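# Assemble two printed toy parts to match the stand model

## Task

Join the two printed parts so they match the assembled example sitting on the stand. Done only if the robot is still upright and not tilted at the end, and nothing was knocked over or pushed out of the work area.

## Robot and tools

ROBOT. A Dexmate Vega: a three-wheeled mobile base, a torso folding like a Z (thigh, shank, chest), a panning and tilting head with head_camera, and two seven-joint arms. Each arm has a two-finger gripper and a wrist camera (left_wrist_camera, right_wrist_camera). It starts in the torso posture stand (hip 0.469, knee 1.617, waist 1.048). Other presets: stand_high 0.78, 1.57, 0.44; lean_20 0.52, 1.05, 0.18; lean_45 0.52, 1.05, -0.26; low_lean_45 0, 0, -0.79. Chest forward lean equals knee - hip - waist. Fold the arms before going to low_lean_45. Arm fold, in key order shoulder_pitch, shoulder_yaw, upper_arm_roll, elbow, forearm_roll, wrist_pitch, wrist_yaw: left 1, 0.5, -0.6, -2.5, 0, -0.9, 0; right -1, -0.5, 0.6, -2.5, 0, 0.9, 0.

FRAMES. Base frame: origin on the floor at the turning centre, 0.185 m behind the front axle; x forward, y left, z up, metres. Hand positions (left_hand, right_hand) are a point between the fingers, 0.033 m back from the closed tips; fingers point along hand z, close along hand y, the camera side faces hand -x. Odometry frame is the base frame at scene start; base_odometry counts wheel turns only, heading in rad, left positive.

move. One action per call. Either "base" and/or "joints" (optionally with "speeds" or "min_time_s"), or "target" (optionally with "min_time_s"). Motions in one action start together.
- base: one key only. translate_m is a relative drive, forward positive, -2 to 2 m. strafe_m is a relative sideways drive, left positive, -2 to 2 m (heading may drift about 0.02 rad). rotate_rad is a relative turn on the spot, counter-clockwise positive, -3.2 to 3.2 rad. Front wheels first steer, up to 1.1 s.
- joints: a single object keyed by joint name, each value an absolute angle in rad, covering both arms, torso, head and grippers. Ranges: torso_hip_rad 0 to 1.57; torso_knee_rad 0 to 3.141; torso_waist_rad -1.57 to 1.57 (positive tips chest back); shoulder_pitch -3.041 to 3.041 (left positive lowers the arm, right negative lowers it); left_shoulder_yaw_rad -0.423 to 1.523, right -1.523 to 0.423; upper_arm_roll and forearm_roll -3.041 to 3.041; elbow -3.041 to 0.214 (0 straight, negative bends up); wrist_pitch -1.366 to 1.366 (left positive tips down, right negative); left_wrist_yaw_rad -1.348 to 1.087, right -1.087 to 1.348 (positive turns left); gripper 0 to 0.785 per finger (0 shut, pads meet near 0.011); head_pan_rad -2.792 to 2.792 (positive left); head_tilt_rad -1.483 to 1.483; head_camera_tilt_rad -1.483 to 1.378 (positive looks down). Torso joints in one action arrive together.
- target: one hand's absolute pose in the base frame: side "left" or "right"; x, y, z in m (-3 to 3); pitch_deg -30 to 95 (90 fingers down, 0 level); heading_deg (0 fingers forward, positive counter-clockwise); optional roll_deg (default 0, jaw line level; positive turns the hand clockwise seen from behind); heading and roll -360 to 360. line_only true demands a straight hand path or refusal. Roll r and r+180 are equivalent. One target plays at most 9.9 s; on "short (part of ...)" resend it. Targets are checked only against the robot, not the scene; the robot must be still.
- speeds: caps per base key, translate_m and strafe_m 0.04 to 0.3 m/s, rotate_rad 0.1 to 0.6 rad/s. min_time_s: 0.1 to 8 s, the shortest duration for arm and head motions.
- cameras: list of head_camera, left_wrist_camera, right_wrist_camera, or "all"; [] for none. A call with no action returns state plus all images.
An unknown key makes the call invalid; an out-of-range value gets it refused, and after a refusal or a stop the rest of your queued move, wait and finished_scene calls in that reply are skipped.

wait: seconds 0 to 10, optional cameras; the robot keeps its last commands. zoom_image: camera plus region [x0, y0, x1, y1] in pixels of that camera's newest image, at most 504 by 504. finished_scene: ends the scene for good (scene 1); the assembly must hold without the robot.

RESULTS. "move" reads done or the worst status. base_status, joint_status, left_hand_status, right_hand_status: done, off_target (resting away, may still push), contact_stop (an arm motor strained ~0.6 s; the whole group, torso or one arm, drops its targets), contact_stop_at_<key>, time_out, not_followed, refused (with reason), reached (within 10 mm and 2 degrees), short (with the error), unfinished. "joint command not followed" or "pose unreachable" means a self-collision check held the arm. on_its_own lists uncommanded behaviour. turned_by_wheels and turned_by_imu give turning since the last result; an IMU turn above 0.03 rad after a straight or sideways drive suggests a bump. base_tilt gives forward and right lean in degrees (about 2 degrees of bias). Torques are per arm joint, including the arm's weight. MOTOR HOT appears at 65 °C; at 80 °C an OVER-TEMPERATURE FAULT stops the arm 30 to 60 s, with keys saying limit_stop_at_motor_heat. Exceeding a load limit (shoulder 141, upper_arm_roll and elbow 75.2, forearm_roll and wrist 23.5 N m) gives a 10 s TORQUE FAULT.

GRIPPER. Open pads make a V: gap about 0.24 x angle - 0.002 m at the hand point. Parallel-sided parts touch first near the wrist end. Angle alone does not prove a grasp; squeezing far under the fitting angle presses hard and can eject wide parts.

AVOID. The base does not stop on contact and may stay pressed on furniture. Nothing prevents tipping; a fallen robot stays down. Keep the arms from hitting or squeezing each other, including fingers. Back an arm off after any stop so it does not overheat. Do not drop parts, release them while moving, slam them, or push fixed things hard. The scene keeps running while you think, holding the last command.

Each tool is called after "Call:" by a JSON object that holds its "fn" and its "kwargs", one argument or row to a line.

## Session

Call:
{"fn": "move", "kwargs": {

}}

Scene clock: 0.00 s.
Joint torques (N m): no reading
Motor temperatures (°C): left_arm=[25 31 31 29 30 32 33] | right_arm=[31 33 34 30 38 31 34]
base_odometry: x=+0.000 y=+0.000 heading=+0.000
turned_by_wheels: +0.000
turned_by_imu: +0.000
base_tilt: forward=+0.1 right=+0.8
base_status: not commanded
joint_positions: torso_hip_rad=+0.469 torso_knee_rad=+1.617 torso_waist_rad=+1.048 left_shoulder_pitch_rad=+2.188 left_shoulder_yaw_rad=-0.004 left_upper_arm_roll_rad=-0.017 left_elbow_rad=-1.085 left_forearm_roll_rad=-0.017 left_wrist_pitch_rad=-0.502 left_wrist_yaw_rad=+0.002 left_gripper_rad=+0.005 right_shoulder_pitch_rad=-2.213 right_shoulder_yaw_rad=-0.002 right_upper_arm_roll_rad=+0.015 right_elbow_rad=-1.105 right_forearm_roll_rad=-0.009 right_wrist_pitch_rad=+0.489 right_wrist_yaw_rad=+0.018 right_gripper_rad=+0.005 head_pan_rad=+0.000 head_tilt_rad=+0.000 head_camera_tilt_rad=+0.000
joint_status: not commanded
chest: x=-0.0112 y=+0.0000 z=+1.4155 quat_wxyz=(+0.999, +0.000, +0.050, +0.000) (m; base frame)
left_hand: x=+0.1775 y=+0.2423 z=+0.6231 quat_wxyz=(+0.421, -0.014, +0.907, +0.008) pitch_deg=+40.2 heading_deg=+2.0 roll_deg=+0.2 back=up (m; base frame)
right_hand: x=+0.1650 y=-0.2334 z=+0.6220 quat_wxyz=(+0.413, -0.006, +0.911, +0.001) pitch_deg=+41.2 heading_deg=+0.5 roll_deg=-0.2 back=up (m; base frame)
pictures: head_camera, left_wrist_camera, right_wrist_camera

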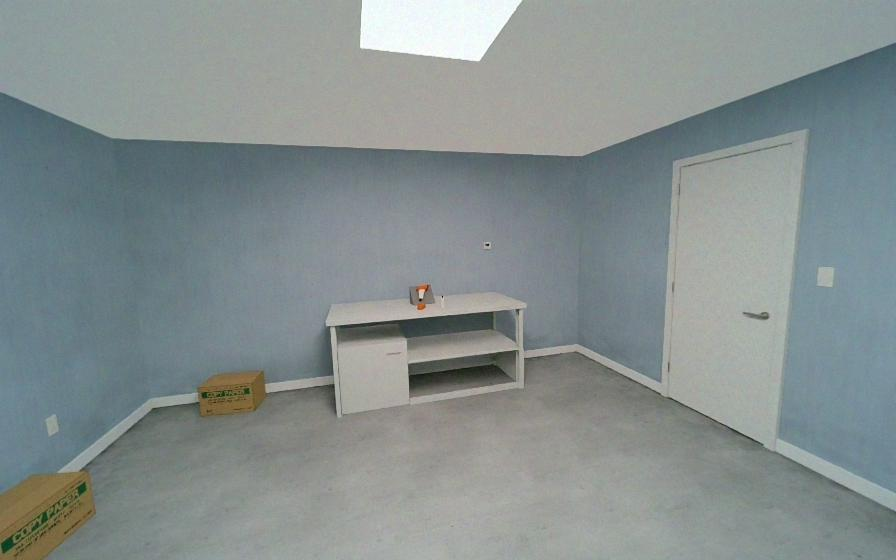

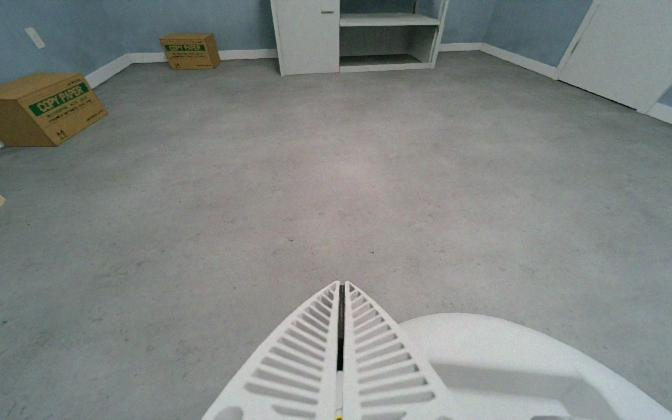

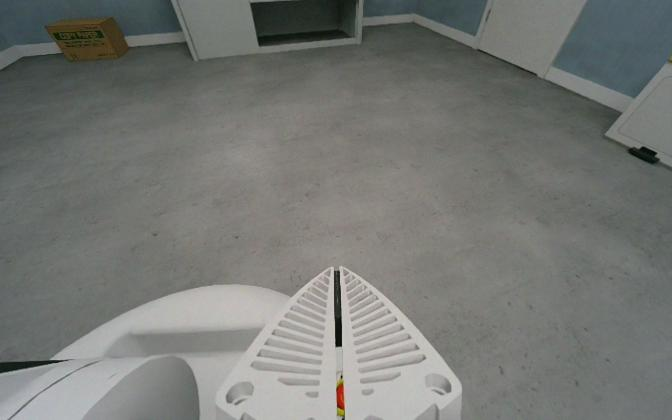

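Call:
{"fn": "zoom_image", "kwargs": {
  "camera": "head_camera",
  "region": [380, 270, 480, 330]
}}

Call:
{"fn": "zoom_image", "kwargs": {
  "camera": "head_camera",
  "region": [310, 270, 550, 430]
}}

Scaled by 5.040 from the camera's 896x560 image, which has a finer 960x600 frame.

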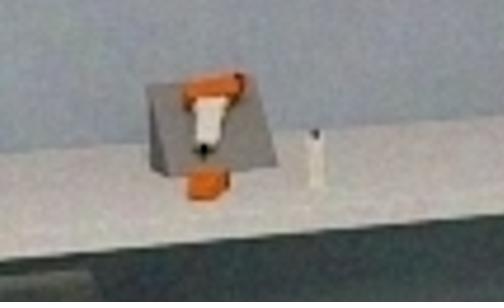

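Scaled by 2.100 from the camera's 896x560 image, which has a finer 960x600 frame.

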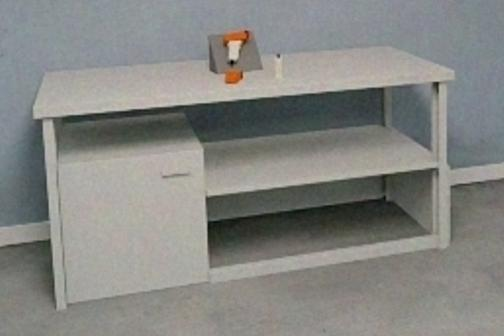

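Call:
{"fn": "move", "kwargs": {
  "base": {"translate_m": 1.8},
  "joints": {"head_camera_tilt_rad": 0.35},
  "cameras": ["head_camera"]
}}

Call:
{"fn": "move", "kwargs": {
  "base": {"rotate_rad": 0.27},
  "cameras": ["head_camera"]
}}

Scene clock: 28.43 s.
Joint torques (N m): left_arm=[3.97 -1.64 -0.04 -4.02 0.21 -1.8 0.2] | right_arm=[-4.29 1.58 1.17 -1.71 -0.49 1.42 -0.1]
move: done
base_odometry: x=+1.800 y=+0.006 heading=+0.000
turned_by_wheels: +0.000
turned_by_imu: -0.001
base_tilt: forward=+0.0 right=+0.7
base_status: done
joint_positions: torso_hip_rad=+0.469 torso_knee_rad=+1.617 torso_waist_rad=+1.048 left_shoulder_pitch_rad=+2.188 left_shoulder_yaw_rad=-0.004 left_upper_arm_roll_rad=-0.017 left_elbow_rad=-1.085 left_forearm_roll_rad=-0.017 left_wrist_pitch_rad=-0.502 left_wrist_yaw_rad=+0.002 left_gripper_rad=+0.005 right_shoulder_pitch_rad=-2.213 right_shoulder_yaw_rad=-0.002 right_upper_arm_roll_rad=+0.015 right_elbow_rad=-1.105 right_forearm_roll_rad=-0.009 right_wrist_pitch_rad=+0.489 right_wrist_yaw_rad=+0.018 right_gripper_rad=+0.005 head_pan_rad=+0.000 head_tilt_rad=+0.000 head_camera_tilt_rad=+0.349
joint_status: all done
chest: x=-0.0111 y=+0.0000 z=+1.4155 quat_wxyz=(+0.999, +0.000, +0.050, +0.000) (m; base frame)
left_hand: x=+0.1775 y=+0.2423 z=+0.6231 quat_wxyz=(+0.421, -0.014, +0.907, +0.008) pitch_deg=+40.2 heading_deg=+2.0 roll_deg=+0.2 back=up (m; base frame)
right_hand: x=+0.1650 y=-0.2334 z=+0.6220 quat_wxyz=(+0.413, -0.006, +0.911, +0.001) pitch_deg=+41.2 heading_deg=+0.5 roll_deg=-0.2 back=up (m; base frame)
pictures: head_camera
camera_calibration:
head_camera: T_world_to_cam=[[0.0146466, -0.999213, -0.0368663, 0.0859725], [-0.459198, 0.0260303, -0.887952, 1.31987], [0.888213, 0.0299344, -0.458456, 0.720455], [0, 0, 0, 1]] pos_world=[-0.0350966, 0.0299819, 1.50544]

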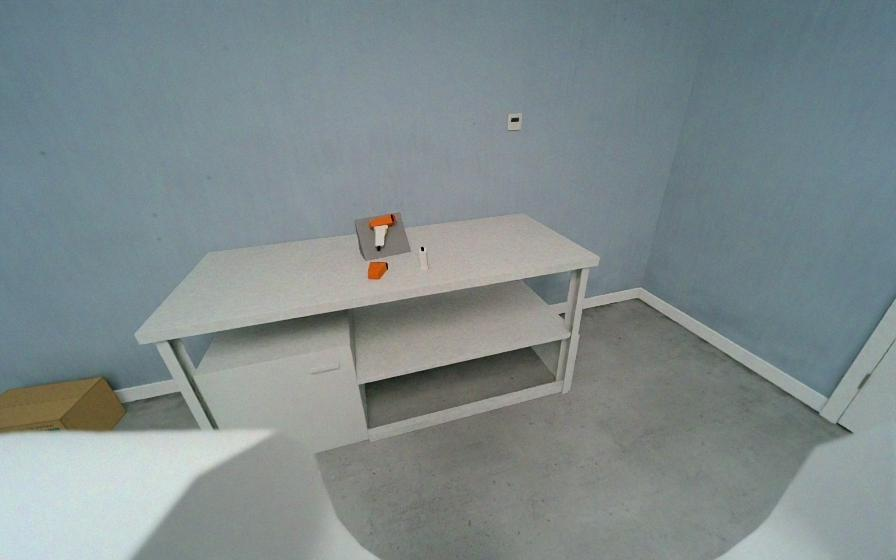

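Scene clock: 30.33 s.
Joint torques (N m): left_arm=[3.68 0.87 -1.42 -1.08 -0.14 -1.17 0.14] | right_arm=[-5.89 -0.54 2.55 -1.32 0.6 2.63 -0.25]
move: done
base_odometry: x=+1.800 y=+0.005 heading=+0.271
turned_by_wheels: +0.270
turned_by_imu: +0.267
base_tilt: forward=+0.1 right=+0.8
base_status: done
joint_positions: torso_hip_rad=+0.469 torso_knee_rad=+1.617 torso_waist_rad=+1.048 left_shoulder_pitch_rad=+2.188 left_shoulder_yaw_rad=-0.004 left_upper_arm_roll_rad=-0.017 left_elbow_rad=-1.085 left_forearm_roll_rad=-0.017 left_wrist_pitch_rad=-0.502 left_wrist_yaw_rad=+0.002 left_gripper_rad=+0.005 right_shoulder_pitch_rad=-2.213 right_shoulder_yaw_rad=-0.002 right_upper_arm_roll_rad=+0.015 right_elbow_rad=-1.105 right_forearm_roll_rad=-0.009 right_wrist_pitch_rad=+0.489 right_wrist_yaw_rad=+0.018 right_gripper_rad=+0.005 head_pan_rad=+0.000 head_tilt_rad=+0.000 head_camera_tilt_rad=+0.349
joint_status: not commanded
chest: x=-0.0111 y=+0.0000 z=+1.4155 quat_wxyz=(+0.999, +0.000, +0.050, +0.000) (m; base frame)
left_hand: x=+0.1775 y=+0.2423 z=+0.6231 quat_wxyz=(+0.421, -0.014, +0.907, +0.008) pitch_deg=+40.2 heading_deg=+2.0 roll_deg=+0.2 back=up (m; base frame)
right_hand: x=+0.1650 y=-0.2334 z=+0.6220 quat_wxyz=(+0.413, -0.006, +0.911, +0.001) pitch_deg=+41.2 heading_deg=+0.5 roll_deg=-0.2 back=up (m; base frame)
pictures: head_camera
camera_calibration:
head_camera: T_world_to_cam=[[0.0146466, -0.999213, -0.0368663, 0.0859725], [-0.459198, 0.0260303, -0.887952, 1.31987], [0.888213, 0.0299344, -0.458456, 0.720455], [0, 0, 0, 1]] pos_world=[-0.0350966, 0.0299819, 1.50544]

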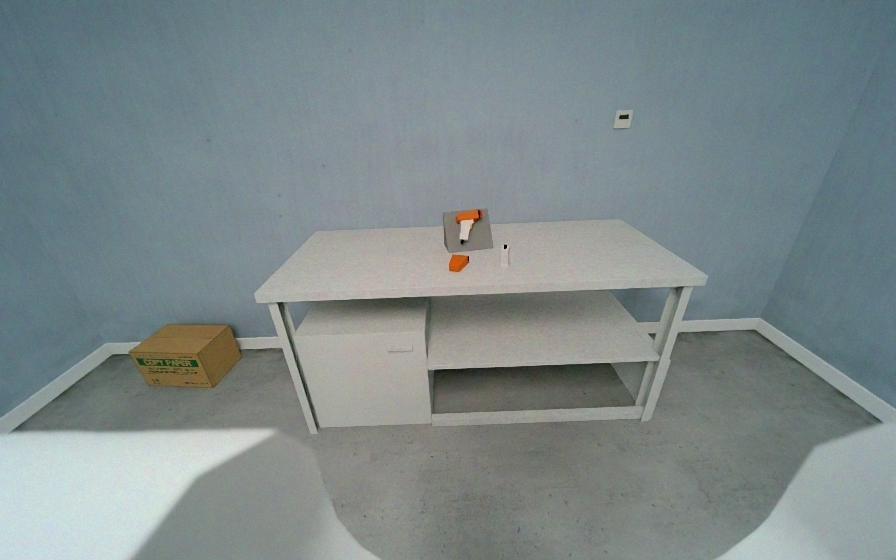

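Call:
{"fn": "zoom_image", "kwargs": {
  "camera": "head_camera",
  "region": [420, 195, 540, 285]
}}

Scaled by 4.200 from the camera's 896x560 image, which has a finer 960x600 frame.

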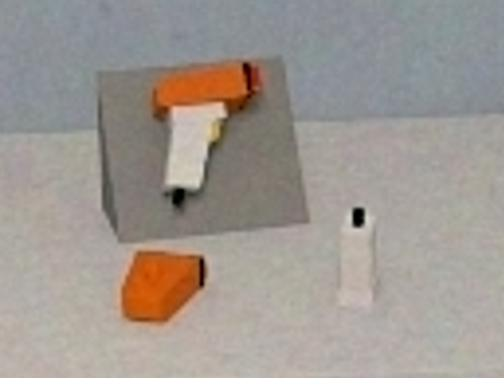

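Call:
{"fn": "move", "kwargs": {
  "base": {"rotate_rad": 0.028}
}}

Call:
{"fn": "move", "kwargs": {
  "base": {"translate_m": 0.55},
  "joints": {"head_camera_tilt_rad": 0.6},
  "cameras": ["head_camera"]
}}

Scene clock: 49.87 s.
Joint torques (N m): left_arm=[2.06 1.97 -1.24 -2.26 0.3 -1.77 0.06] | right_arm=[-1.31 3.61 -0.43 -3.15 -0.44 1.03 0.13]
move: done
base_odometry: x=+1.800 y=+0.005 heading=+0.298
turned_by_wheels: +0.028
turned_by_imu: +0.027
base_tilt: forward=+0.0 right=+0.8
base_status: done
joint_positions: torso_hip_rad=+0.469 torso_knee_rad=+1.617 torso_waist_rad=+1.048 left_shoulder_pitch_rad=+2.188 left_shoulder_yaw_rad=-0.004 left_upper_arm_roll_rad=-0.017 left_elbow_rad=-1.085 left_forearm_roll_rad=-0.017 left_wrist_pitch_rad=-0.502 left_wrist_yaw_rad=+0.002 left_gripper_rad=+0.005 right_shoulder_pitch_rad=-2.213 right_shoulder_yaw_rad=-0.002 right_upper_arm_roll_rad=+0.015 right_elbow_rad=-1.105 right_forearm_roll_rad=-0.009 right_wrist_pitch_rad=+0.489 right_wrist_yaw_rad=+0.018 right_gripper_rad=+0.005 head_pan_rad=+0.000 head_tilt_rad=+0.000 head_camera_tilt_rad=+0.349
joint_status: not commanded
chest: x=-0.0111 y=+0.0000 z=+1.4155 quat_wxyz=(+0.999, +0.000, +0.050, +0.000) (m; base frame)
left_hand: x=+0.1775 y=+0.2423 z=+0.6231 quat_wxyz=(+0.421, -0.014, +0.907, +0.008) pitch_deg=+40.2 heading_deg=+2.0 roll_deg=+0.2 back=up (m; base frame)
right_hand: x=+0.1650 y=-0.2334 z=+0.6220 quat_wxyz=(+0.413, -0.006, +0.911, +0.001) pitch_deg=+41.2 heading_deg=+0.5 roll_deg=-0.2 back=up (m; base frame)
pictures: none

Scene clock: 53.53 s.
Joint torques (N m): left_arm=[3.06 2.39 -2.39 -1.16 -0.52 -2.27 0.2] | right_arm=[-3.03 -0.69 0.96 -2.38 -0.05 2.08 0.59]
move: done
base_odometry: x=+2.325 y=+0.169 heading=+0.299
turned_by_wheels: +0.001
turned_by_imu: +0.000
base_tilt: forward=+0.0 right=+0.8
base_status: done
joint_positions: torso_hip_rad=+0.469 torso_knee_rad=+1.617 torso_waist_rad=+1.048 left_shoulder_pitch_rad=+2.188 left_shoulder_yaw_rad=-0.004 left_upper_arm_roll_rad=-0.017 left_elbow_rad=-1.085 left_forearm_roll_rad=-0.017 left_wrist_pitch_rad=-0.502 left_wrist_yaw_rad=+0.002 left_gripper_rad=+0.005 right_shoulder_pitch_rad=-2.213 right_shoulder_yaw_rad=-0.002 right_upper_arm_roll_rad=+0.015 right_elbow_rad=-1.105 right_forearm_roll_rad=-0.009 right_wrist_pitch_rad=+0.489 right_wrist_yaw_rad=+0.018 right_gripper_rad=+0.005 head_pan_rad=+0.000 head_tilt_rad=+0.000 head_camera_tilt_rad=+0.599
joint_status: all done
chest: x=-0.0111 y=+0.0000 z=+1.4155 quat_wxyz=(+0.999, +0.000, +0.050, +0.000) (m; base frame)
left_hand: x=+0.1775 y=+0.2423 z=+0.6231 quat_wxyz=(+0.421, -0.014, +0.907, +0.008) pitch_deg=+40.2 heading_deg=+2.0 roll_deg=+0.2 back=up (m; base frame)
right_hand: x=+0.1650 y=-0.2334 z=+0.6220 quat_wxyz=(+0.413, -0.006, +0.911, +0.001) pitch_deg=+41.2 heading_deg=+0.5 roll_deg=-0.2 back=up (m; base frame)
pictures: head_camera
camera_calibration:
head_camera: T_world_to_cam=[[0.00507015, -0.999213, -0.0393442, 0.0888961], [-0.664591, 0.0260314, -0.746754, 1.09445], [0.74719, 0.0299339, -0.663936, 1.01404], [0, 0, 0, 1]] pos_world=[-0.0307677, 0.0299819, 1.49404]

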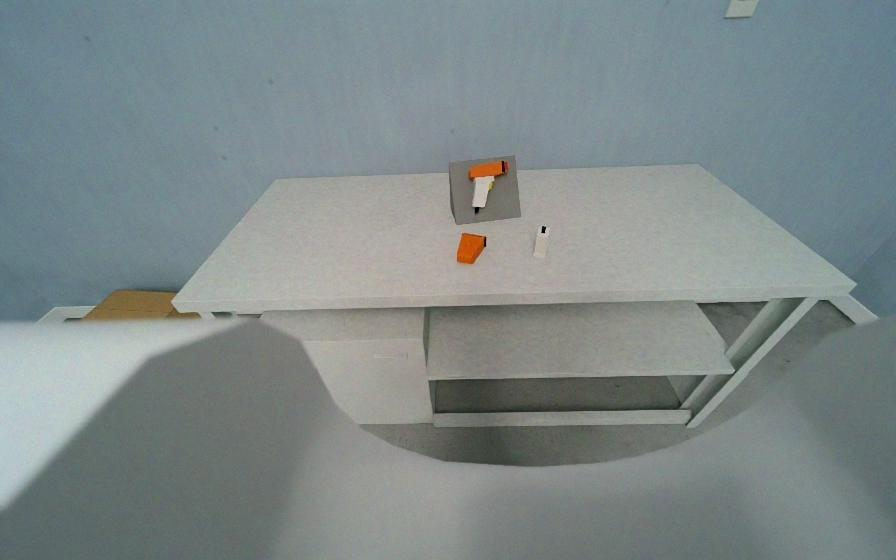

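Call:
{"fn": "zoom_image", "kwargs": {
  "camera": "head_camera",
  "region": [435, 145, 565, 275]
}}

Scaled by 3.877 from the camera's 896x560 image, which has a finer 960x600 frame.

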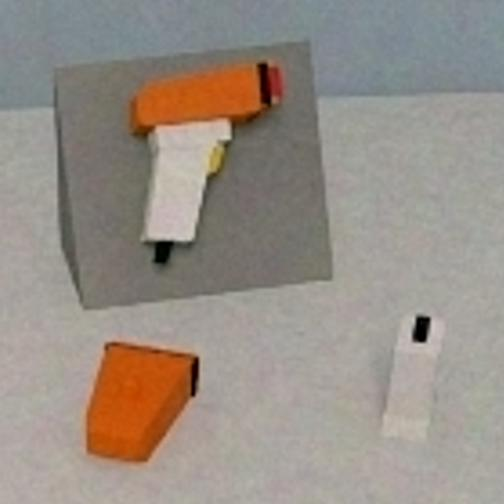

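Call:
{"fn": "move", "kwargs": {
  "target": {"side": "right", "x": 0.30, "y": -0.25, "z": 1.05, "pitch_deg": 45, "heading_deg": 0}
}}

Call:
{"fn": "move", "kwargs": {
  "target": {"side": "left", "x": 0.30, "y": 0.25, "z": 1.05, "pitch_deg": 45, "heading_deg": 0},
  "cameras": ["all"]
}}

Scene clock: 80.67 s.
Joint torques (N m): left_arm=[5.35 -0.87 -0.98 -2.05 0.19 -2.2 0.02] | right_arm=[8.63 3.29 -1.17 -0.83 0.34 -1.47 -0.35]
move: short
base_odometry: x=+2.325 y=+0.169 heading=+0.299
turned_by_wheels: +0.000
turned_by_imu: -0.003
base_tilt: forward=+0.1 right=+0.8
base_status: not commanded
joint_positions: torso_hip_rad=+0.469 torso_knee_rad=+1.617 torso_waist_rad=+1.048 left_shoulder_pitch_rad=+2.188 left_shoulder_yaw_rad=-0.004 left_upper_arm_roll_rad=-0.017 left_elbow_rad=-1.085 left_forearm_roll_rad=-0.017 left_wrist_pitch_rad=-0.502 left_wrist_yaw_rad=+0.002 left_gripper_rad=+0.005 right_shoulder_pitch_rad=+0.847 right_shoulder_yaw_rad=-1.051 right_upper_arm_roll_rad=+1.588 right_elbow_rad=-2.464 right_forearm_roll_rad=+0.990 right_wrist_pitch_rad=+0.348 right_wrist_yaw_rad=-0.855 right_gripper_rad=+0.005 head_pan_rad=+0.000 head_tilt_rad=+0.000 head_camera_tilt_rad=+0.599
joint_status: not commanded
chest: x=-0.0111 y=+0.0000 z=+1.4155 quat_wxyz=(+0.999, +0.000, +0.050, +0.000) (m; base frame)
left_hand: x=+0.1775 y=+0.2423 z=+0.6231 quat_wxyz=(+0.421, -0.014, +0.907, +0.008) pitch_deg=+40.2 heading_deg=+2.0 roll_deg=+0.2 back=up (m; base frame)
right_hand: x=-0.1804 y=-0.4815 z=+0.9659 quat_wxyz=(+0.090, +0.197, -0.970, +0.107) pitch_deg=+73.9 heading_deg=-118.8 roll_deg=+38.3 back=down (m; base frame)
right_hand_status: short (part of a checked arc of 12.3 s [the straight line was blocked; over the whole arc the hand travels 3.46 m to end 0.45 m from its start, up to 0.95 m off the straight line; right_shoulder_pitch_rad turns most, 3.83 rad; on the way or at its end the hand turns up to 180 deg from its attitude at the start], the rest not played, planned for 9.9 s): 540 mm and 60.9 deg off.
pictures: none

Scene clock: 80.97 s.
Joint torques (N m): left_arm=[3.14 -0.42 -0.6 -1.59 -0.99 -0.68 0.03] | right_arm=[6.48 1.88 -1.31 -1.6 -0.5 -0.21 -0.3]
move: refused
base_odometry: x=+2.325 y=+0.169 heading=+0.299
turned_by_wheels: +0.000
turned_by_imu: +0.000
base_tilt: forward=+0.0 right=+0.8
base_status: not commanded
joint_positions: torso_hip_rad=+0.469 torso_knee_rad=+1.617 torso_waist_rad=+1.048 left_shoulder_pitch_rad=+2.188 left_shoulder_yaw_rad=-0.004 left_upper_arm_roll_rad=-0.017 left_elbow_rad=-1.085 left_forearm_roll_rad=-0.017 left_wrist_pitch_rad=-0.502 left_wrist_yaw_rad=+0.002 left_gripper_rad=+0.005 right_shoulder_pitch_rad=+0.849 right_shoulder_yaw_rad=-1.052 right_upper_arm_roll_rad=+1.589 right_elbow_rad=-2.465 right_forearm_roll_rad=+0.990 right_wrist_pitch_rad=+0.348 right_wrist_yaw_rad=-0.856 right_gripper_rad=+0.005 head_pan_rad=+0.000 head_tilt_rad=+0.000 head_camera_tilt_rad=+0.599
joint_status: not commanded
chest: x=-0.0111 y=+0.0000 z=+1.4155 quat_wxyz=(+0.999, +0.000, +0.050, +0.000) (m; base frame)
left_hand: x=+0.1775 y=+0.2423 z=+0.6231 quat_wxyz=(+0.421, -0.014, +0.907, +0.008) pitch_deg=+40.2 heading_deg=+2.0 roll_deg=+0.2 back=up (m; base frame)
left_hand_status: refused: the best posture that gets there brings the left upper arm within 2.5 cm of the left forearm (limit 2.6). Nothing moved.
right_hand: x=-0.1789 y=-0.4808 z=+0.9651 quat_wxyz=(+0.089, +0.196, -0.971, +0.107) pitch_deg=+74.0 heading_deg=-118.4 roll_deg=+38.8 back=down (m; base frame)
pictures: head_camera, left_wrist_camera, right_wrist_camera
camera_calibration:
head_camera: T_world_to_cam=[[0.00507015, -0.999213, -0.0393442, 0.0888961], [-0.664591, 0.0260314, -0.746754, 1.09445], [0.74719, 0.0299339, -0.663936, 1.01404], [0, 0, 0, 1]] pos_world=[-0.0307677, 0.0299819, 1.49404]
left_wrist_camera: T_world_to_cam=[[0.0692366, -0.996805, 0.0398297, 0.200096], [-0.685816, -0.0765544, -0.723738, 0.658781], [0.724475, 0.0227933, -0.688925, 0.433879], [0, 0, 0, 1]] pos_world=[0.123614, 0.24, 0.767725]
right_wrist_camera: T_world_to_cam=[[0.387511, -0.901199, 0.194101, -0.552145], [-0.896862, -0.319845, 0.30551, -0.548706], [-0.213243, -0.29247, -0.932195, 0.866452], [0, 0, 0, 1]] pos_world=[-0.0933864, -0.419682, 1.08251]

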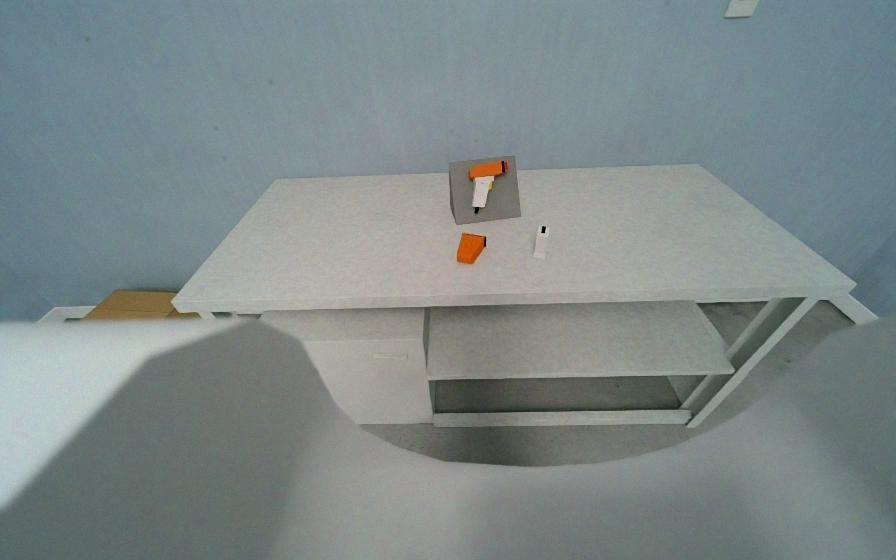

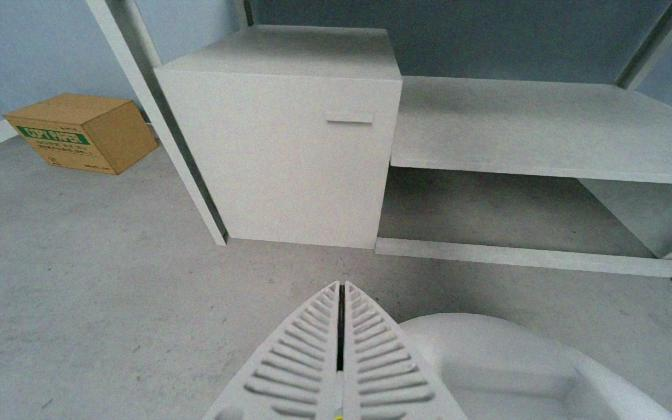

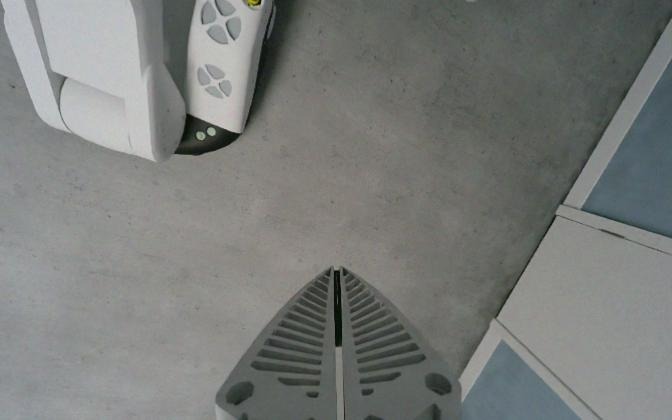

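Call:
{"fn": "move", "kwargs": {
  "joints": {"right_shoulder_pitch_rad": -0.682, "right_shoulder_yaw_rad": -0.527, "right_upper_arm_roll_rad": 0.8, "right_elbow_rad": -1.785, "right_forearm_roll_rad": 0.49, "right_wrist_pitch_rad": 0.418, "right_wrist_yaw_rad": -0.42},
  "min_time_s": 4.9,
  "cameras": ["head_camera"]
}}

Call:
{"fn": "move", "kwargs": {
  "joints": {"right_shoulder_pitch_rad": -1.9, "right_shoulder_yaw_rad": -0.15, "right_upper_arm_roll_rad": 0.0, "right_elbow_rad": -1.9, "right_forearm_roll_rad": 0.0, "right_wrist_pitch_rad": -0.7, "right_wrist_yaw_rad": 0.0},
  "min_time_s": 4.0,
  "cameras": ["all"]
}}

Scene clock: 108.10 s.
Joint torques (N m): left_arm=[1.34 -0.17 0.81 -0.15 -0.32 -2.61 -0.25] | right_arm=[4.35 -8.17 -5.63 -1.87 -0.42 -0.03 1.23]
move: done
base_odometry: x=+2.325 y=+0.169 heading=+0.299
turned_by_wheels: +0.000
turned_by_imu: -0.002
base_tilt: forward=+0.1 right=+0.8
base_status: not commanded
joint_positions: torso_hip_rad=+0.469 torso_knee_rad=+1.617 torso_waist_rad=+1.048 left_shoulder_pitch_rad=+2.188 left_shoulder_yaw_rad=-0.004 left_upper_arm_roll_rad=-0.017 left_elbow_rad=-1.085 left_forearm_roll_rad=-0.017 left_wrist_pitch_rad=-0.502 left_wrist_yaw_rad=+0.002 left_gripper_rad=+0.005 right_shoulder_pitch_rad=-0.677 right_shoulder_yaw_rad=-0.529 right_upper_arm_roll_rad=+0.803 right_elbow_rad=-1.788 right_forearm_roll_rad=+0.492 right_wrist_pitch_rad=+0.418 right_wrist_yaw_rad=-0.422 right_gripper_rad=+0.005 head_pan_rad=+0.000 head_tilt_rad=+0.000 head_camera_tilt_rad=+0.599
joint_status: all done
chest: x=-0.0111 y=+0.0000 z=+1.4155 quat_wxyz=(+0.999, +0.000, +0.050, +0.000) (m; base frame)
left_hand: x=+0.1775 y=+0.2423 z=+0.6231 quat_wxyz=(+0.421, -0.014, +0.907, +0.008) pitch_deg=+40.2 heading_deg=+2.0 roll_deg=+0.2 back=up (m; base frame)
right_hand: x=+0.1035 y=-0.7951 z=+1.7397 quat_wxyz=(+0.884, +0.401, -0.151, -0.185) pitch_deg=-39.3 heading_deg=-122.5 roll_deg=-81.1 (m; base frame)
pictures: head_camera
camera_calibration:
head_camera: T_world_to_cam=[[0.00507015, -0.999213, -0.0393442, 0.0888961], [-0.664591, 0.0260314, -0.746754, 1.09445], [0.74719, 0.0299339, -0.663936, 1.01404], [0, 0, 0, 1]] pos_world=[-0.0307677, 0.0299819, 1.49404]

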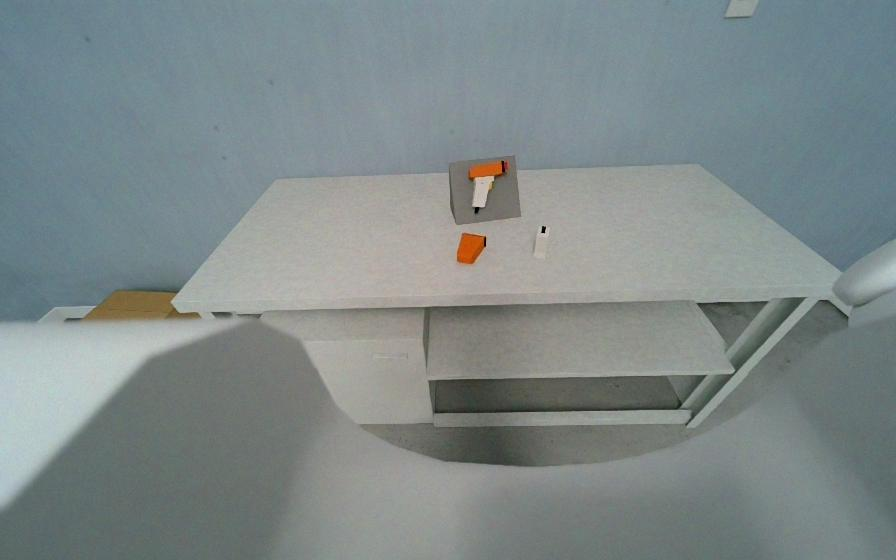

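Scene clock: 113.70 s.
Joint torques (N m): left_arm=[1.88 1.57 0.58 -3.9 -0.47 -1.71 0.27] | right_arm=[-2.04 3.58 -1.69 -8.15 -0.29 1.99 0.56]
move: done
base_odometry: x=+2.325 y=+0.169 heading=+0.299
turned_by_wheels: +0.000
turned_by_imu: -0.001
base_tilt: forward=+0.0 right=+0.7
base_status: not commanded
joint_positions: torso_hip_rad=+0.469 torso_knee_rad=+1.617 torso_waist_rad=+1.048 left_shoulder_pitch_rad=+2.188 left_shoulder_yaw_rad=-0.004 left_upper_arm_roll_rad=-0.017 left_elbow_rad=-1.085 left_forearm_roll_rad=-0.017 left_wrist_pitch_rad=-0.502 left_wrist_yaw_rad=+0.002 left_gripper_rad=+0.005 right_shoulder_pitch_rad=-1.895 right_shoulder_yaw_rad=-0.152 right_upper_arm_roll_rad=+0.004 right_elbow_rad=-1.899 right_forearm_roll_rad=+0.002 right_wrist_pitch_rad=-0.695 right_wrist_yaw_rad=-0.002 right_gripper_rad=+0.005 head_pan_rad=+0.000 head_tilt_rad=+0.000 head_camera_tilt_rad=+0.599
joint_status: all done
chest: x=-0.0111 y=+0.0000 z=+1.4155 quat_wxyz=(+0.999, +0.000, +0.050, +0.000) (m; base frame)
left_hand: x=+0.1775 y=+0.2423 z=+0.6231 quat_wxyz=(+0.421, -0.014, +0.907, +0.008) pitch_deg=+40.2 heading_deg=+2.0 roll_deg=+0.2 back=up (m; base frame)
right_hand: x=+0.4498 y=-0.2874 z=+0.7684 quat_wxyz=(+0.379, -0.053, +0.922, -0.053) pitch_deg=+45.0 heading_deg=-4.7 roll_deg=-11.3 back=up (m; base frame)
pictures: head_camera, left_wrist_camera, right_wrist_camera
camera_calibration:
head_camera: T_world_to_cam=[[0.00507015, -0.999213, -0.0393442, 0.0888961], [-0.664591, 0.0260314, -0.746754, 1.09445], [0.74719, 0.0299339, -0.663936, 1.01404], [0, 0, 0, 1]] pos_world=[-0.0307677, 0.0299819, 1.49404]
left_wrist_camera: T_world_to_cam=[[0.0692366, -0.996805, 0.0398297, 0.200096], [-0.685816, -0.0765544, -0.723738, 0.658781], [0.724475, 0.0227933, -0.688925, 0.433879], [0, 0, 0, 1]] pos_world=[0.123614, 0.24, 0.767725]
right_wrist_camera: T_world_to_cam=[[0.0322616, -0.989477, 0.141049, -0.408096], [-0.773849, -0.114042, -0.623019, 0.854471], [0.632548, -0.089051, -0.769385, 0.426617], [0, 0, 0, 1]] pos_world=[0.404541, -0.268366, 0.918146]

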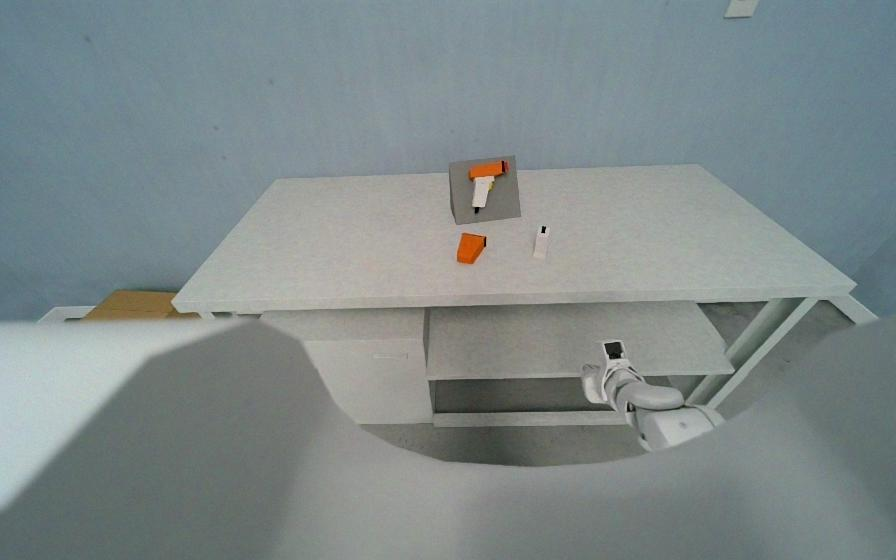

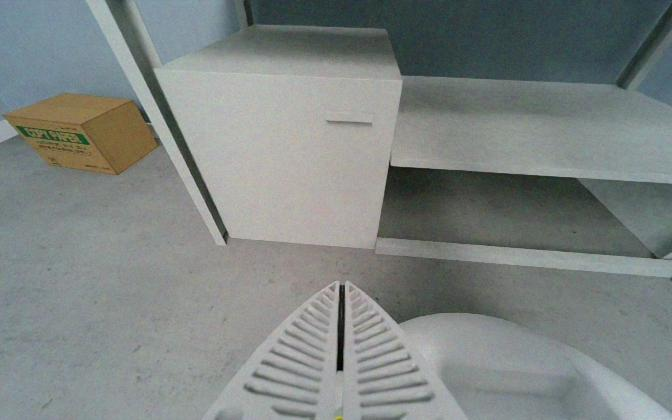

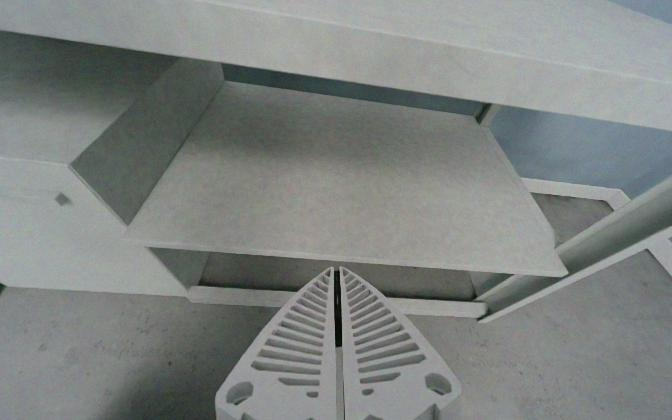

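Call:
{"fn": "move", "kwargs": {
  "target": {"side": "right", "x": 0.42, "y": -0.26, "z": 1.05, "pitch_deg": 50, "heading_deg": 0, "line_only": true},
  "cameras": ["head_camera", "right_wrist_camera"]
}}

Call:
{"fn": "move", "kwargs": {
  "joints": {"left_shoulder_pitch_rad": 1.9, "left_shoulder_yaw_rad": 0.15, "left_upper_arm_roll_rad": 0.0, "left_elbow_rad": -1.9, "left_forearm_roll_rad": 0.0, "left_wrist_pitch_rad": 0.7, "left_wrist_yaw_rad": 0.0},
  "min_time_s": 4.0
}}

Call:
{"fn": "move", "kwargs": {
  "target": {"side": "left", "x": 0.42, "y": 0.26, "z": 1.05, "pitch_deg": 50, "heading_deg": 0, "line_only": true},
  "cameras": ["all"]
}}

Scene clock: 132.10 s.
Joint torques (N m): left_arm=[3.41 1.12 -1.81 -1.95 0.53 -2.09 0.27] | right_arm=[-1.05 -9.05 8.59 -0.48 -1.01 0.42 -0.12]
move: done
base_odometry: x=+2.325 y=+0.169 heading=+0.299
turned_by_wheels: +0.000
turned_by_imu: -0.003
base_tilt: forward=+0.0 right=+0.8
base_status: not commanded
joint_positions: torso_hip_rad=+0.469 torso_knee_rad=+1.617 torso_waist_rad=+1.048 left_shoulder_pitch_rad=+2.188 left_shoulder_yaw_rad=-0.004 left_upper_arm_roll_rad=-0.017 left_elbow_rad=-1.085 left_forearm_roll_rad=-0.017 left_wrist_pitch_rad=-0.502 left_wrist_yaw_rad=+0.002 left_gripper_rad=+0.005 right_shoulder_pitch_rad=-2.078 right_shoulder_yaw_rad=-1.414 right_upper_arm_roll_rad=+0.373 right_elbow_rad=-2.550 right_forearm_roll_rad=+2.045 right_wrist_pitch_rad=-0.473 right_wrist_yaw_rad=-1.087 right_gripper_rad=+0.005 head_pan_rad=+0.000 head_tilt_rad=+0.000 head_camera_tilt_rad=+0.599
joint_status: not commanded
chest: x=-0.0111 y=+0.0000 z=+1.4155 quat_wxyz=(+0.999, +0.000, +0.050, +0.000) (m; base frame)
left_hand: x=+0.1775 y=+0.2423 z=+0.6231 quat_wxyz=(+0.421, -0.014, +0.907, +0.008) pitch_deg=+40.2 heading_deg=+2.0 roll_deg=+0.2 back=up (m; base frame)
right_hand: x=+0.4201 y=-0.2605 z=+1.0492 quat_wxyz=(+0.342, +0.000, +0.940, +0.000) pitch_deg=+50.0 heading_deg=+0.0 roll_deg=+0.0 back=up (m; base frame)
right_hand_status: reached (straight line, planned for 9.8 s): 1 mm and 0.0 deg off.
pictures: head_camera, right_wrist_camera
camera_calibration:
head_camera: T_world_to_cam=[[0.00507015, -0.999213, -0.0393442, 0.0888961], [-0.664591, 0.0260314, -0.746754, 1.09445], [0.74719, 0.0299339, -0.663936, 1.01404], [0, 0, 0, 1]] pos_world=[-0.0307677, 0.0299819, 1.49404]
right_wrist_camera: T_world_to_cam=[[-0.024407, -0.999691, 0.00462626, -0.25588], [-0.825492, 0.0175433, -0.564141, 1.00377], [0.563886, -0.0175879, -0.825665, 0.770319], [0, 0, 0, 1]] pos_world=[0.387989, -0.259862, 1.20348]

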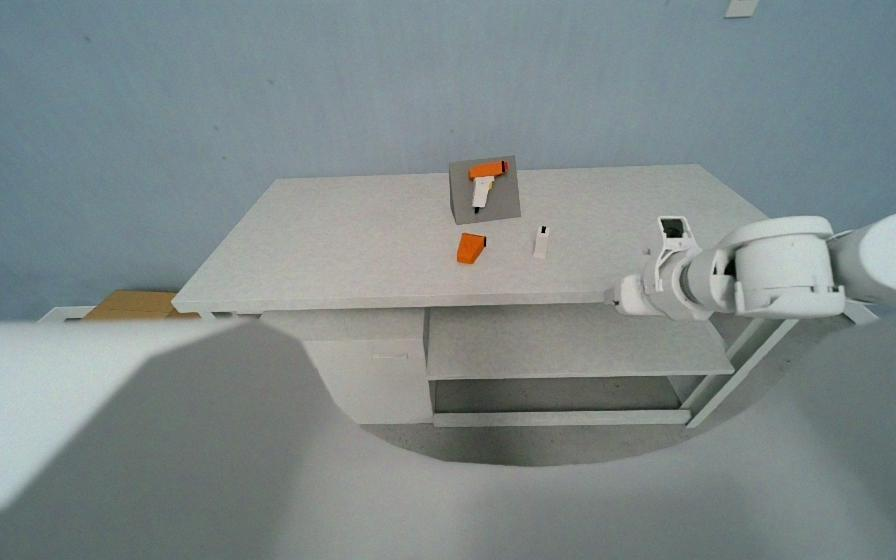

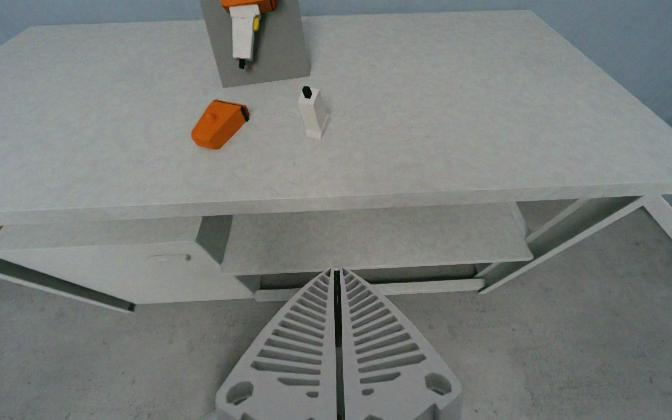

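Scene clock: 137.67 s.
Joint torques (N m): left_arm=[-7.25 2.66 1.7 -10.16 0.43 -1 -0.47] | right_arm=[-4.72 -10.49 11.82 -3.29 0.79 2.11 -0.04]
move: done
base_odometry: x=+2.325 y=+0.169 heading=+0.299
turned_by_wheels: +0.000
turned_by_imu: -0.001
base_tilt: forward=+0.1 right=+0.8
base_status: not commanded
joint_positions: torso_hip_rad=+0.469 torso_knee_rad=+1.617 torso_waist_rad=+1.048 left_shoulder_pitch_rad=+1.902 left_shoulder_yaw_rad=+0.149 left_upper_arm_roll_rad=+0.000 left_elbow_rad=-1.896 left_forearm_roll_rad=+0.000 left_wrist_pitch_rad=+0.695 left_wrist_yaw_rad=+0.000 left_gripper_rad=+0.005 right_shoulder_pitch_rad=-2.082 right_shoulder_yaw_rad=-1.419 right_upper_arm_roll_rad=+0.378 right_elbow_rad=-2.551 right_forearm_roll_rad=+2.050 right_wrist_pitch_rad=-0.469 right_wrist_yaw_rad=-1.087 right_gripper_rad=+0.005 head_pan_rad=+0.000 head_tilt_rad=+0.000 head_camera_tilt_rad=+0.599
joint_status: all done
chest: x=-0.0111 y=+0.0000 z=+1.4155 quat_wxyz=(+0.999, +0.000, +0.050, +0.000) (m; base frame)
left_hand: x=+0.4439 y=+0.2840 z=+0.7631 quat_wxyz=(+0.375, +0.054, +0.924, +0.051) pitch_deg=+45.6 heading_deg=+4.4 roll_deg=+11.1 back=up (m; base frame)
right_hand: x=+0.4200 y=-0.2599 z=+1.0499 quat_wxyz=(+0.342, +0.000, +0.940, +0.000) pitch_deg=+50.0 heading_deg=+0.0 roll_deg=+0.0 back=up (m; base frame)
pictures: none

Scene clock: 148.87 s.
Joint torques (N m): left_arm=[0.98 10.07 -11.13 -2.43 -0.11 0.23 0.1] | right_arm=[-0.96 -10.01 10.02 -1.66 -0.36 2.7 -0.72]
move: done
base_odometry: x=+2.325 y=+0.169 heading=+0.299
turned_by_wheels: +0.000
turned_by_imu: -0.003
base_tilt: forward=+0.1 right=+0.8
base_status: not commanded
joint_positions: torso_hip_rad=+0.469 torso_knee_rad=+1.617 torso_waist_rad=+1.048 left_shoulder_pitch_rad=+2.079 left_shoulder_yaw_rad=+1.414 left_upper_arm_roll_rad=-0.374 left_elbow_rad=-2.550 left_forearm_roll_rad=-2.046 left_wrist_pitch_rad=+0.472 left_wrist_yaw_rad=+1.087 left_gripper_rad=+0.005 right_shoulder_pitch_rad=-2.082 right_shoulder_yaw_rad=-1.419 right_upper_arm_roll_rad=+0.378 right_elbow_rad=-2.551 right_forearm_roll_rad=+2.050 right_wrist_pitch_rad=-0.469 right_wrist_yaw_rad=-1.087 right_gripper_rad=+0.005 head_pan_rad=+0.000 head_tilt_rad=+0.000 head_camera_tilt_rad=+0.599
joint_status: not commanded
chest: x=-0.0111 y=+0.0000 z=+1.4155 quat_wxyz=(+0.999, +0.000, +0.050, +0.000) (m; base frame)
left_hand: x=+0.4201 y=+0.2604 z=+1.0492 quat_wxyz=(+0.342, +0.000, +0.940, +0.000) pitch_deg=+50.0 heading_deg=+0.0 roll_deg=+0.0 back=up (m; base frame)
left_hand_status: reached (straight line, planned for 9.8 s): 1 mm and 0.0 deg off.
right_hand: x=+0.4200 y=-0.2599 z=+1.0499 quat_wxyz=(+0.342, +0.000, +0.940, +0.000) pitch_deg=+50.0 heading_deg=+0.0 roll_deg=+0.0 back=up (m; base frame)
pictures: head_camera, left_wrist_camera, right_wrist_camera
camera_calibration:
head_camera: T_world_to_cam=[[0.00507015, -0.999213, -0.0393442, 0.0888961], [-0.664591, 0.0260314, -0.746754, 1.09445], [0.74719, 0.0299339, -0.663936, 1.01404], [0, 0, 0, 1]] pos_world=[-0.0307677, 0.0299819, 1.49404]
left_wrist_camera: T_world_to_cam=[[0.0430292, -0.998436, 0.0356849, 0.200163], [-0.801037, -0.0558238, -0.596006, 1.04384], [0.597066, -0.00293929, -0.802187, 0.73025], [0, 0, 0, 1]] pos_world=[0.391532, 0.260267, 1.20079]
right_wrist_camera: T_world_to_cam=[[-0.0242332, -0.999698, 0.00403526, -0.254742], [-0.825898, 0.0177455, -0.56354, 1.00356], [0.563298, -0.0169891, -0.826079, 0.771845], [0, 0, 0, 1]] pos_world=[0.387888, -0.259361, 1.20418]

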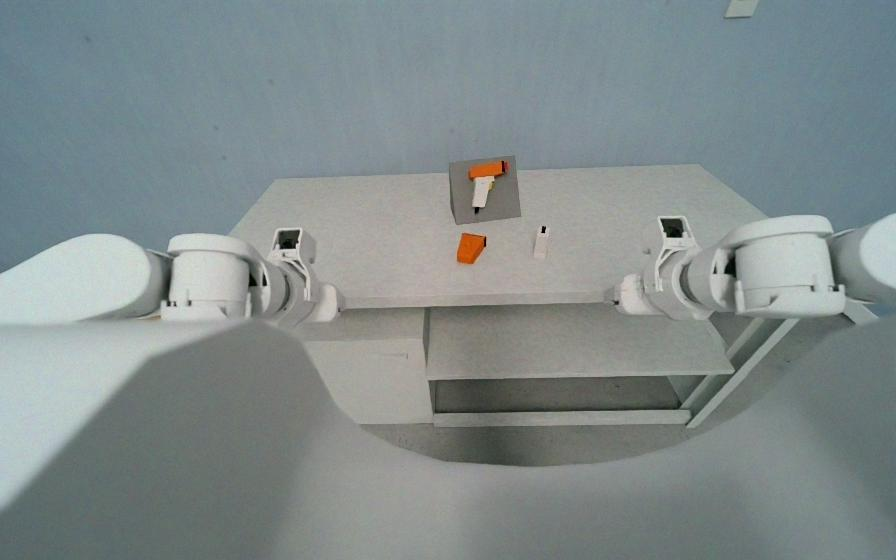

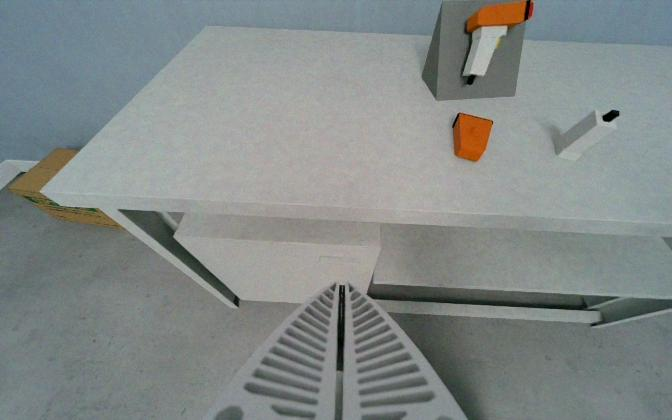

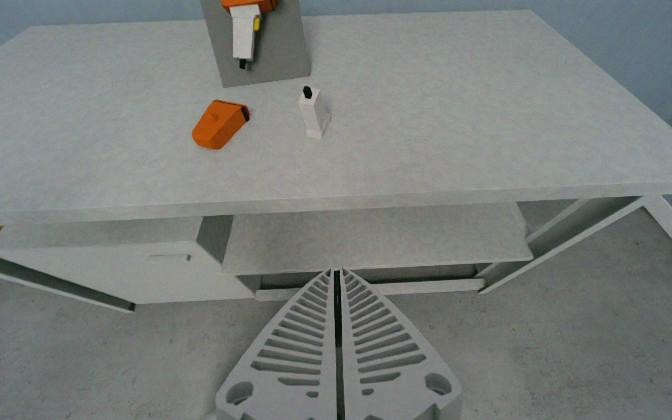

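Call:
{"fn": "zoom_image", "kwargs": {
  "camera": "left_wrist_camera",
  "region": [410, 0, 630, 180]
}}

Call:
{"fn": "zoom_image", "kwargs": {
  "camera": "right_wrist_camera",
  "region": [170, 0, 350, 170]
}}

Scaled by 2.291 from the camera's 672x420 image, which has a finer 960x600 frame.

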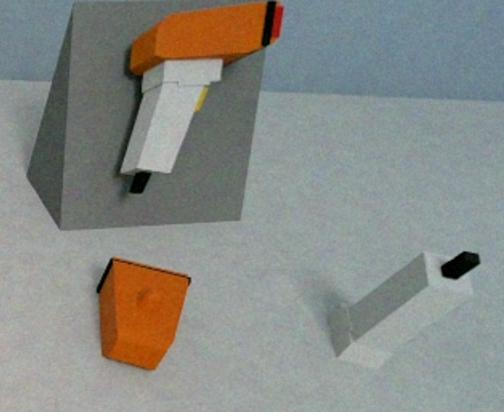

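Scaled by 2.800 from the camera's 672x420 image, which has a finer 960x600 frame.

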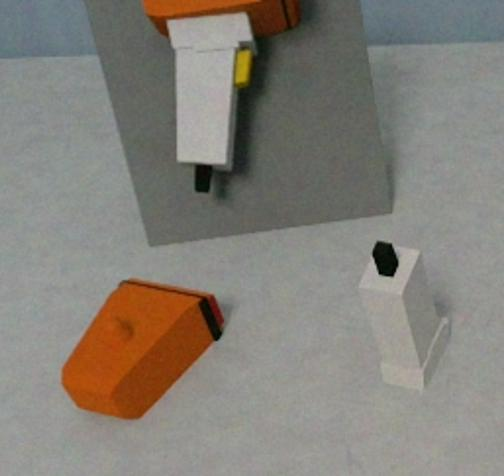

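Call:
{"fn": "move", "kwargs": {
  "base": {"translate_m": 0.17},
  "speeds": {"translate_m": 0.1},
  "cameras": ["all"]
}}

Scene clock: 165.17 s.
Joint torques (N m): left_arm=[-0.42 9.53 -9.99 -1.1 -0.18 -1.37 0.09] | right_arm=[-0.09 -9.8 9.72 -0.76 -0.19 2.56 0.22]
move: done
base_odometry: x=+2.488 y=+0.219 heading=+0.300
turned_by_wheels: +0.000
turned_by_imu: -0.001
base_tilt: forward=+0.1 right=+0.8
base_status: done
joint_positions: torso_hip_rad=+0.469 torso_knee_rad=+1.617 torso_waist_rad=+1.048 left_shoulder_pitch_rad=+2.082 left_shoulder_yaw_rad=+1.419 left_upper_arm_roll_rad=-0.379 left_elbow_rad=-2.551 left_forearm_roll_rad=-2.051 left_wrist_pitch_rad=+0.469 left_wrist_yaw_rad=+1.087 left_gripper_rad=+0.005 right_shoulder_pitch_rad=-2.082 right_shoulder_yaw_rad=-1.419 right_upper_arm_roll_rad=+0.378 right_elbow_rad=-2.551 right_forearm_roll_rad=+2.050 right_wrist_pitch_rad=-0.468 right_wrist_yaw_rad=-1.087 right_gripper_rad=+0.005 head_pan_rad=+0.000 head_tilt_rad=+0.000 head_camera_tilt_rad=+0.599
joint_status: not commanded
chest: x=-0.0111 y=+0.0000 z=+1.4155 quat_wxyz=(+0.999, +0.000, +0.050, +0.000) (m; base frame)
left_hand: x=+0.4200 y=+0.2599 z=+1.0498 quat_wxyz=(+0.342, +0.000, +0.940, +0.000) pitch_deg=+50.0 heading_deg=+0.0 roll_deg=+0.0 back=up (m; base frame)
right_hand: x=+0.4200 y=-0.2599 z=+1.0499 quat_wxyz=(+0.342, +0.000, +0.940, +0.000) pitch_deg=+50.0 heading_deg=+0.0 roll_deg=+0.0 back=up (m; base frame)
pictures: head_camera, left_wrist_camera, right_wrist_camera
camera_calibration:
head_camera: T_world_to_cam=[[0.00507021, -0.999213, -0.0393449, 0.0888967], [-0.66464, 0.0260299, -0.74671, 1.09445], [0.747146, 0.0299362, -0.663985, 1.01404], [0, 0, 0, 1]] pos_world=[-0.030668, 0.0299819, 1.49404]
left_wrist_camera: T_world_to_cam=[[0.0429069, -0.998424, 0.036175, 0.199094], [-0.801426, -0.056016, -0.595465, 1.04378], [0.596553, -0.003442, -0.802566, 0.731598], [0, 0, 0, 1]] pos_world=[0.391531, 0.259767, 1.20149]
right_wrist_camera: T_world_to_cam=[[-0.024232, -0.999698, 0.00403973, -0.254745], [-0.825945, 0.0177434, -0.563471, 1.00352], [0.563229, -0.0169906, -0.826126, 0.771788], [0, 0, 0, 1]] pos_world=[0.387988, -0.259361, 1.20408]

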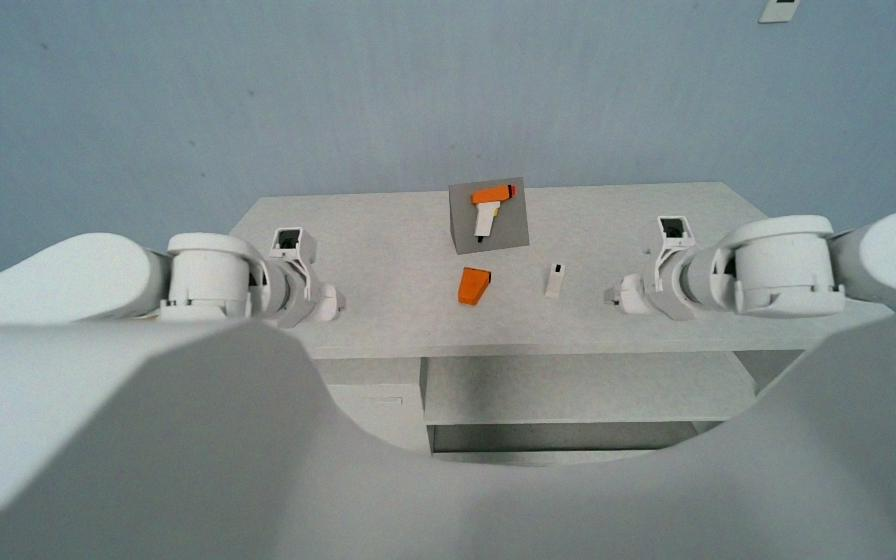

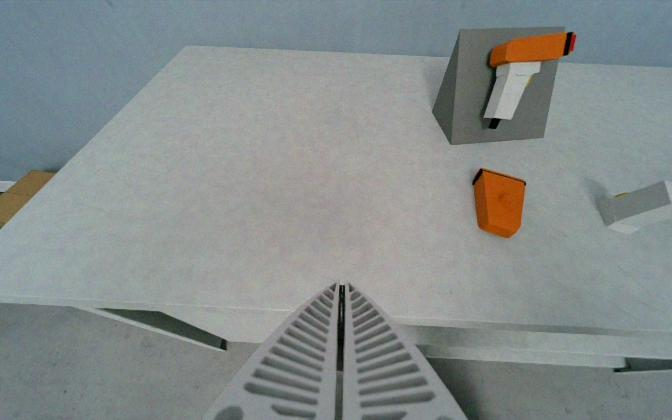

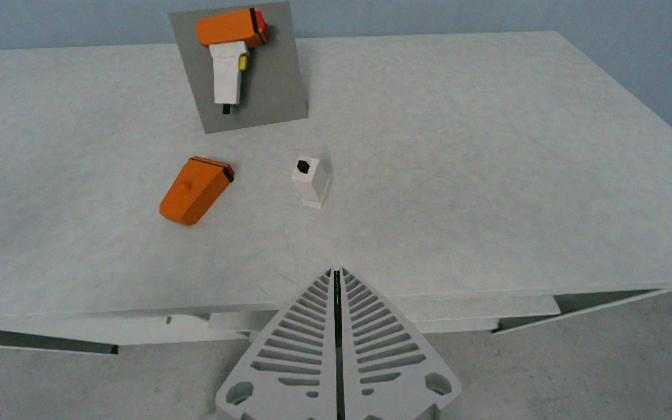

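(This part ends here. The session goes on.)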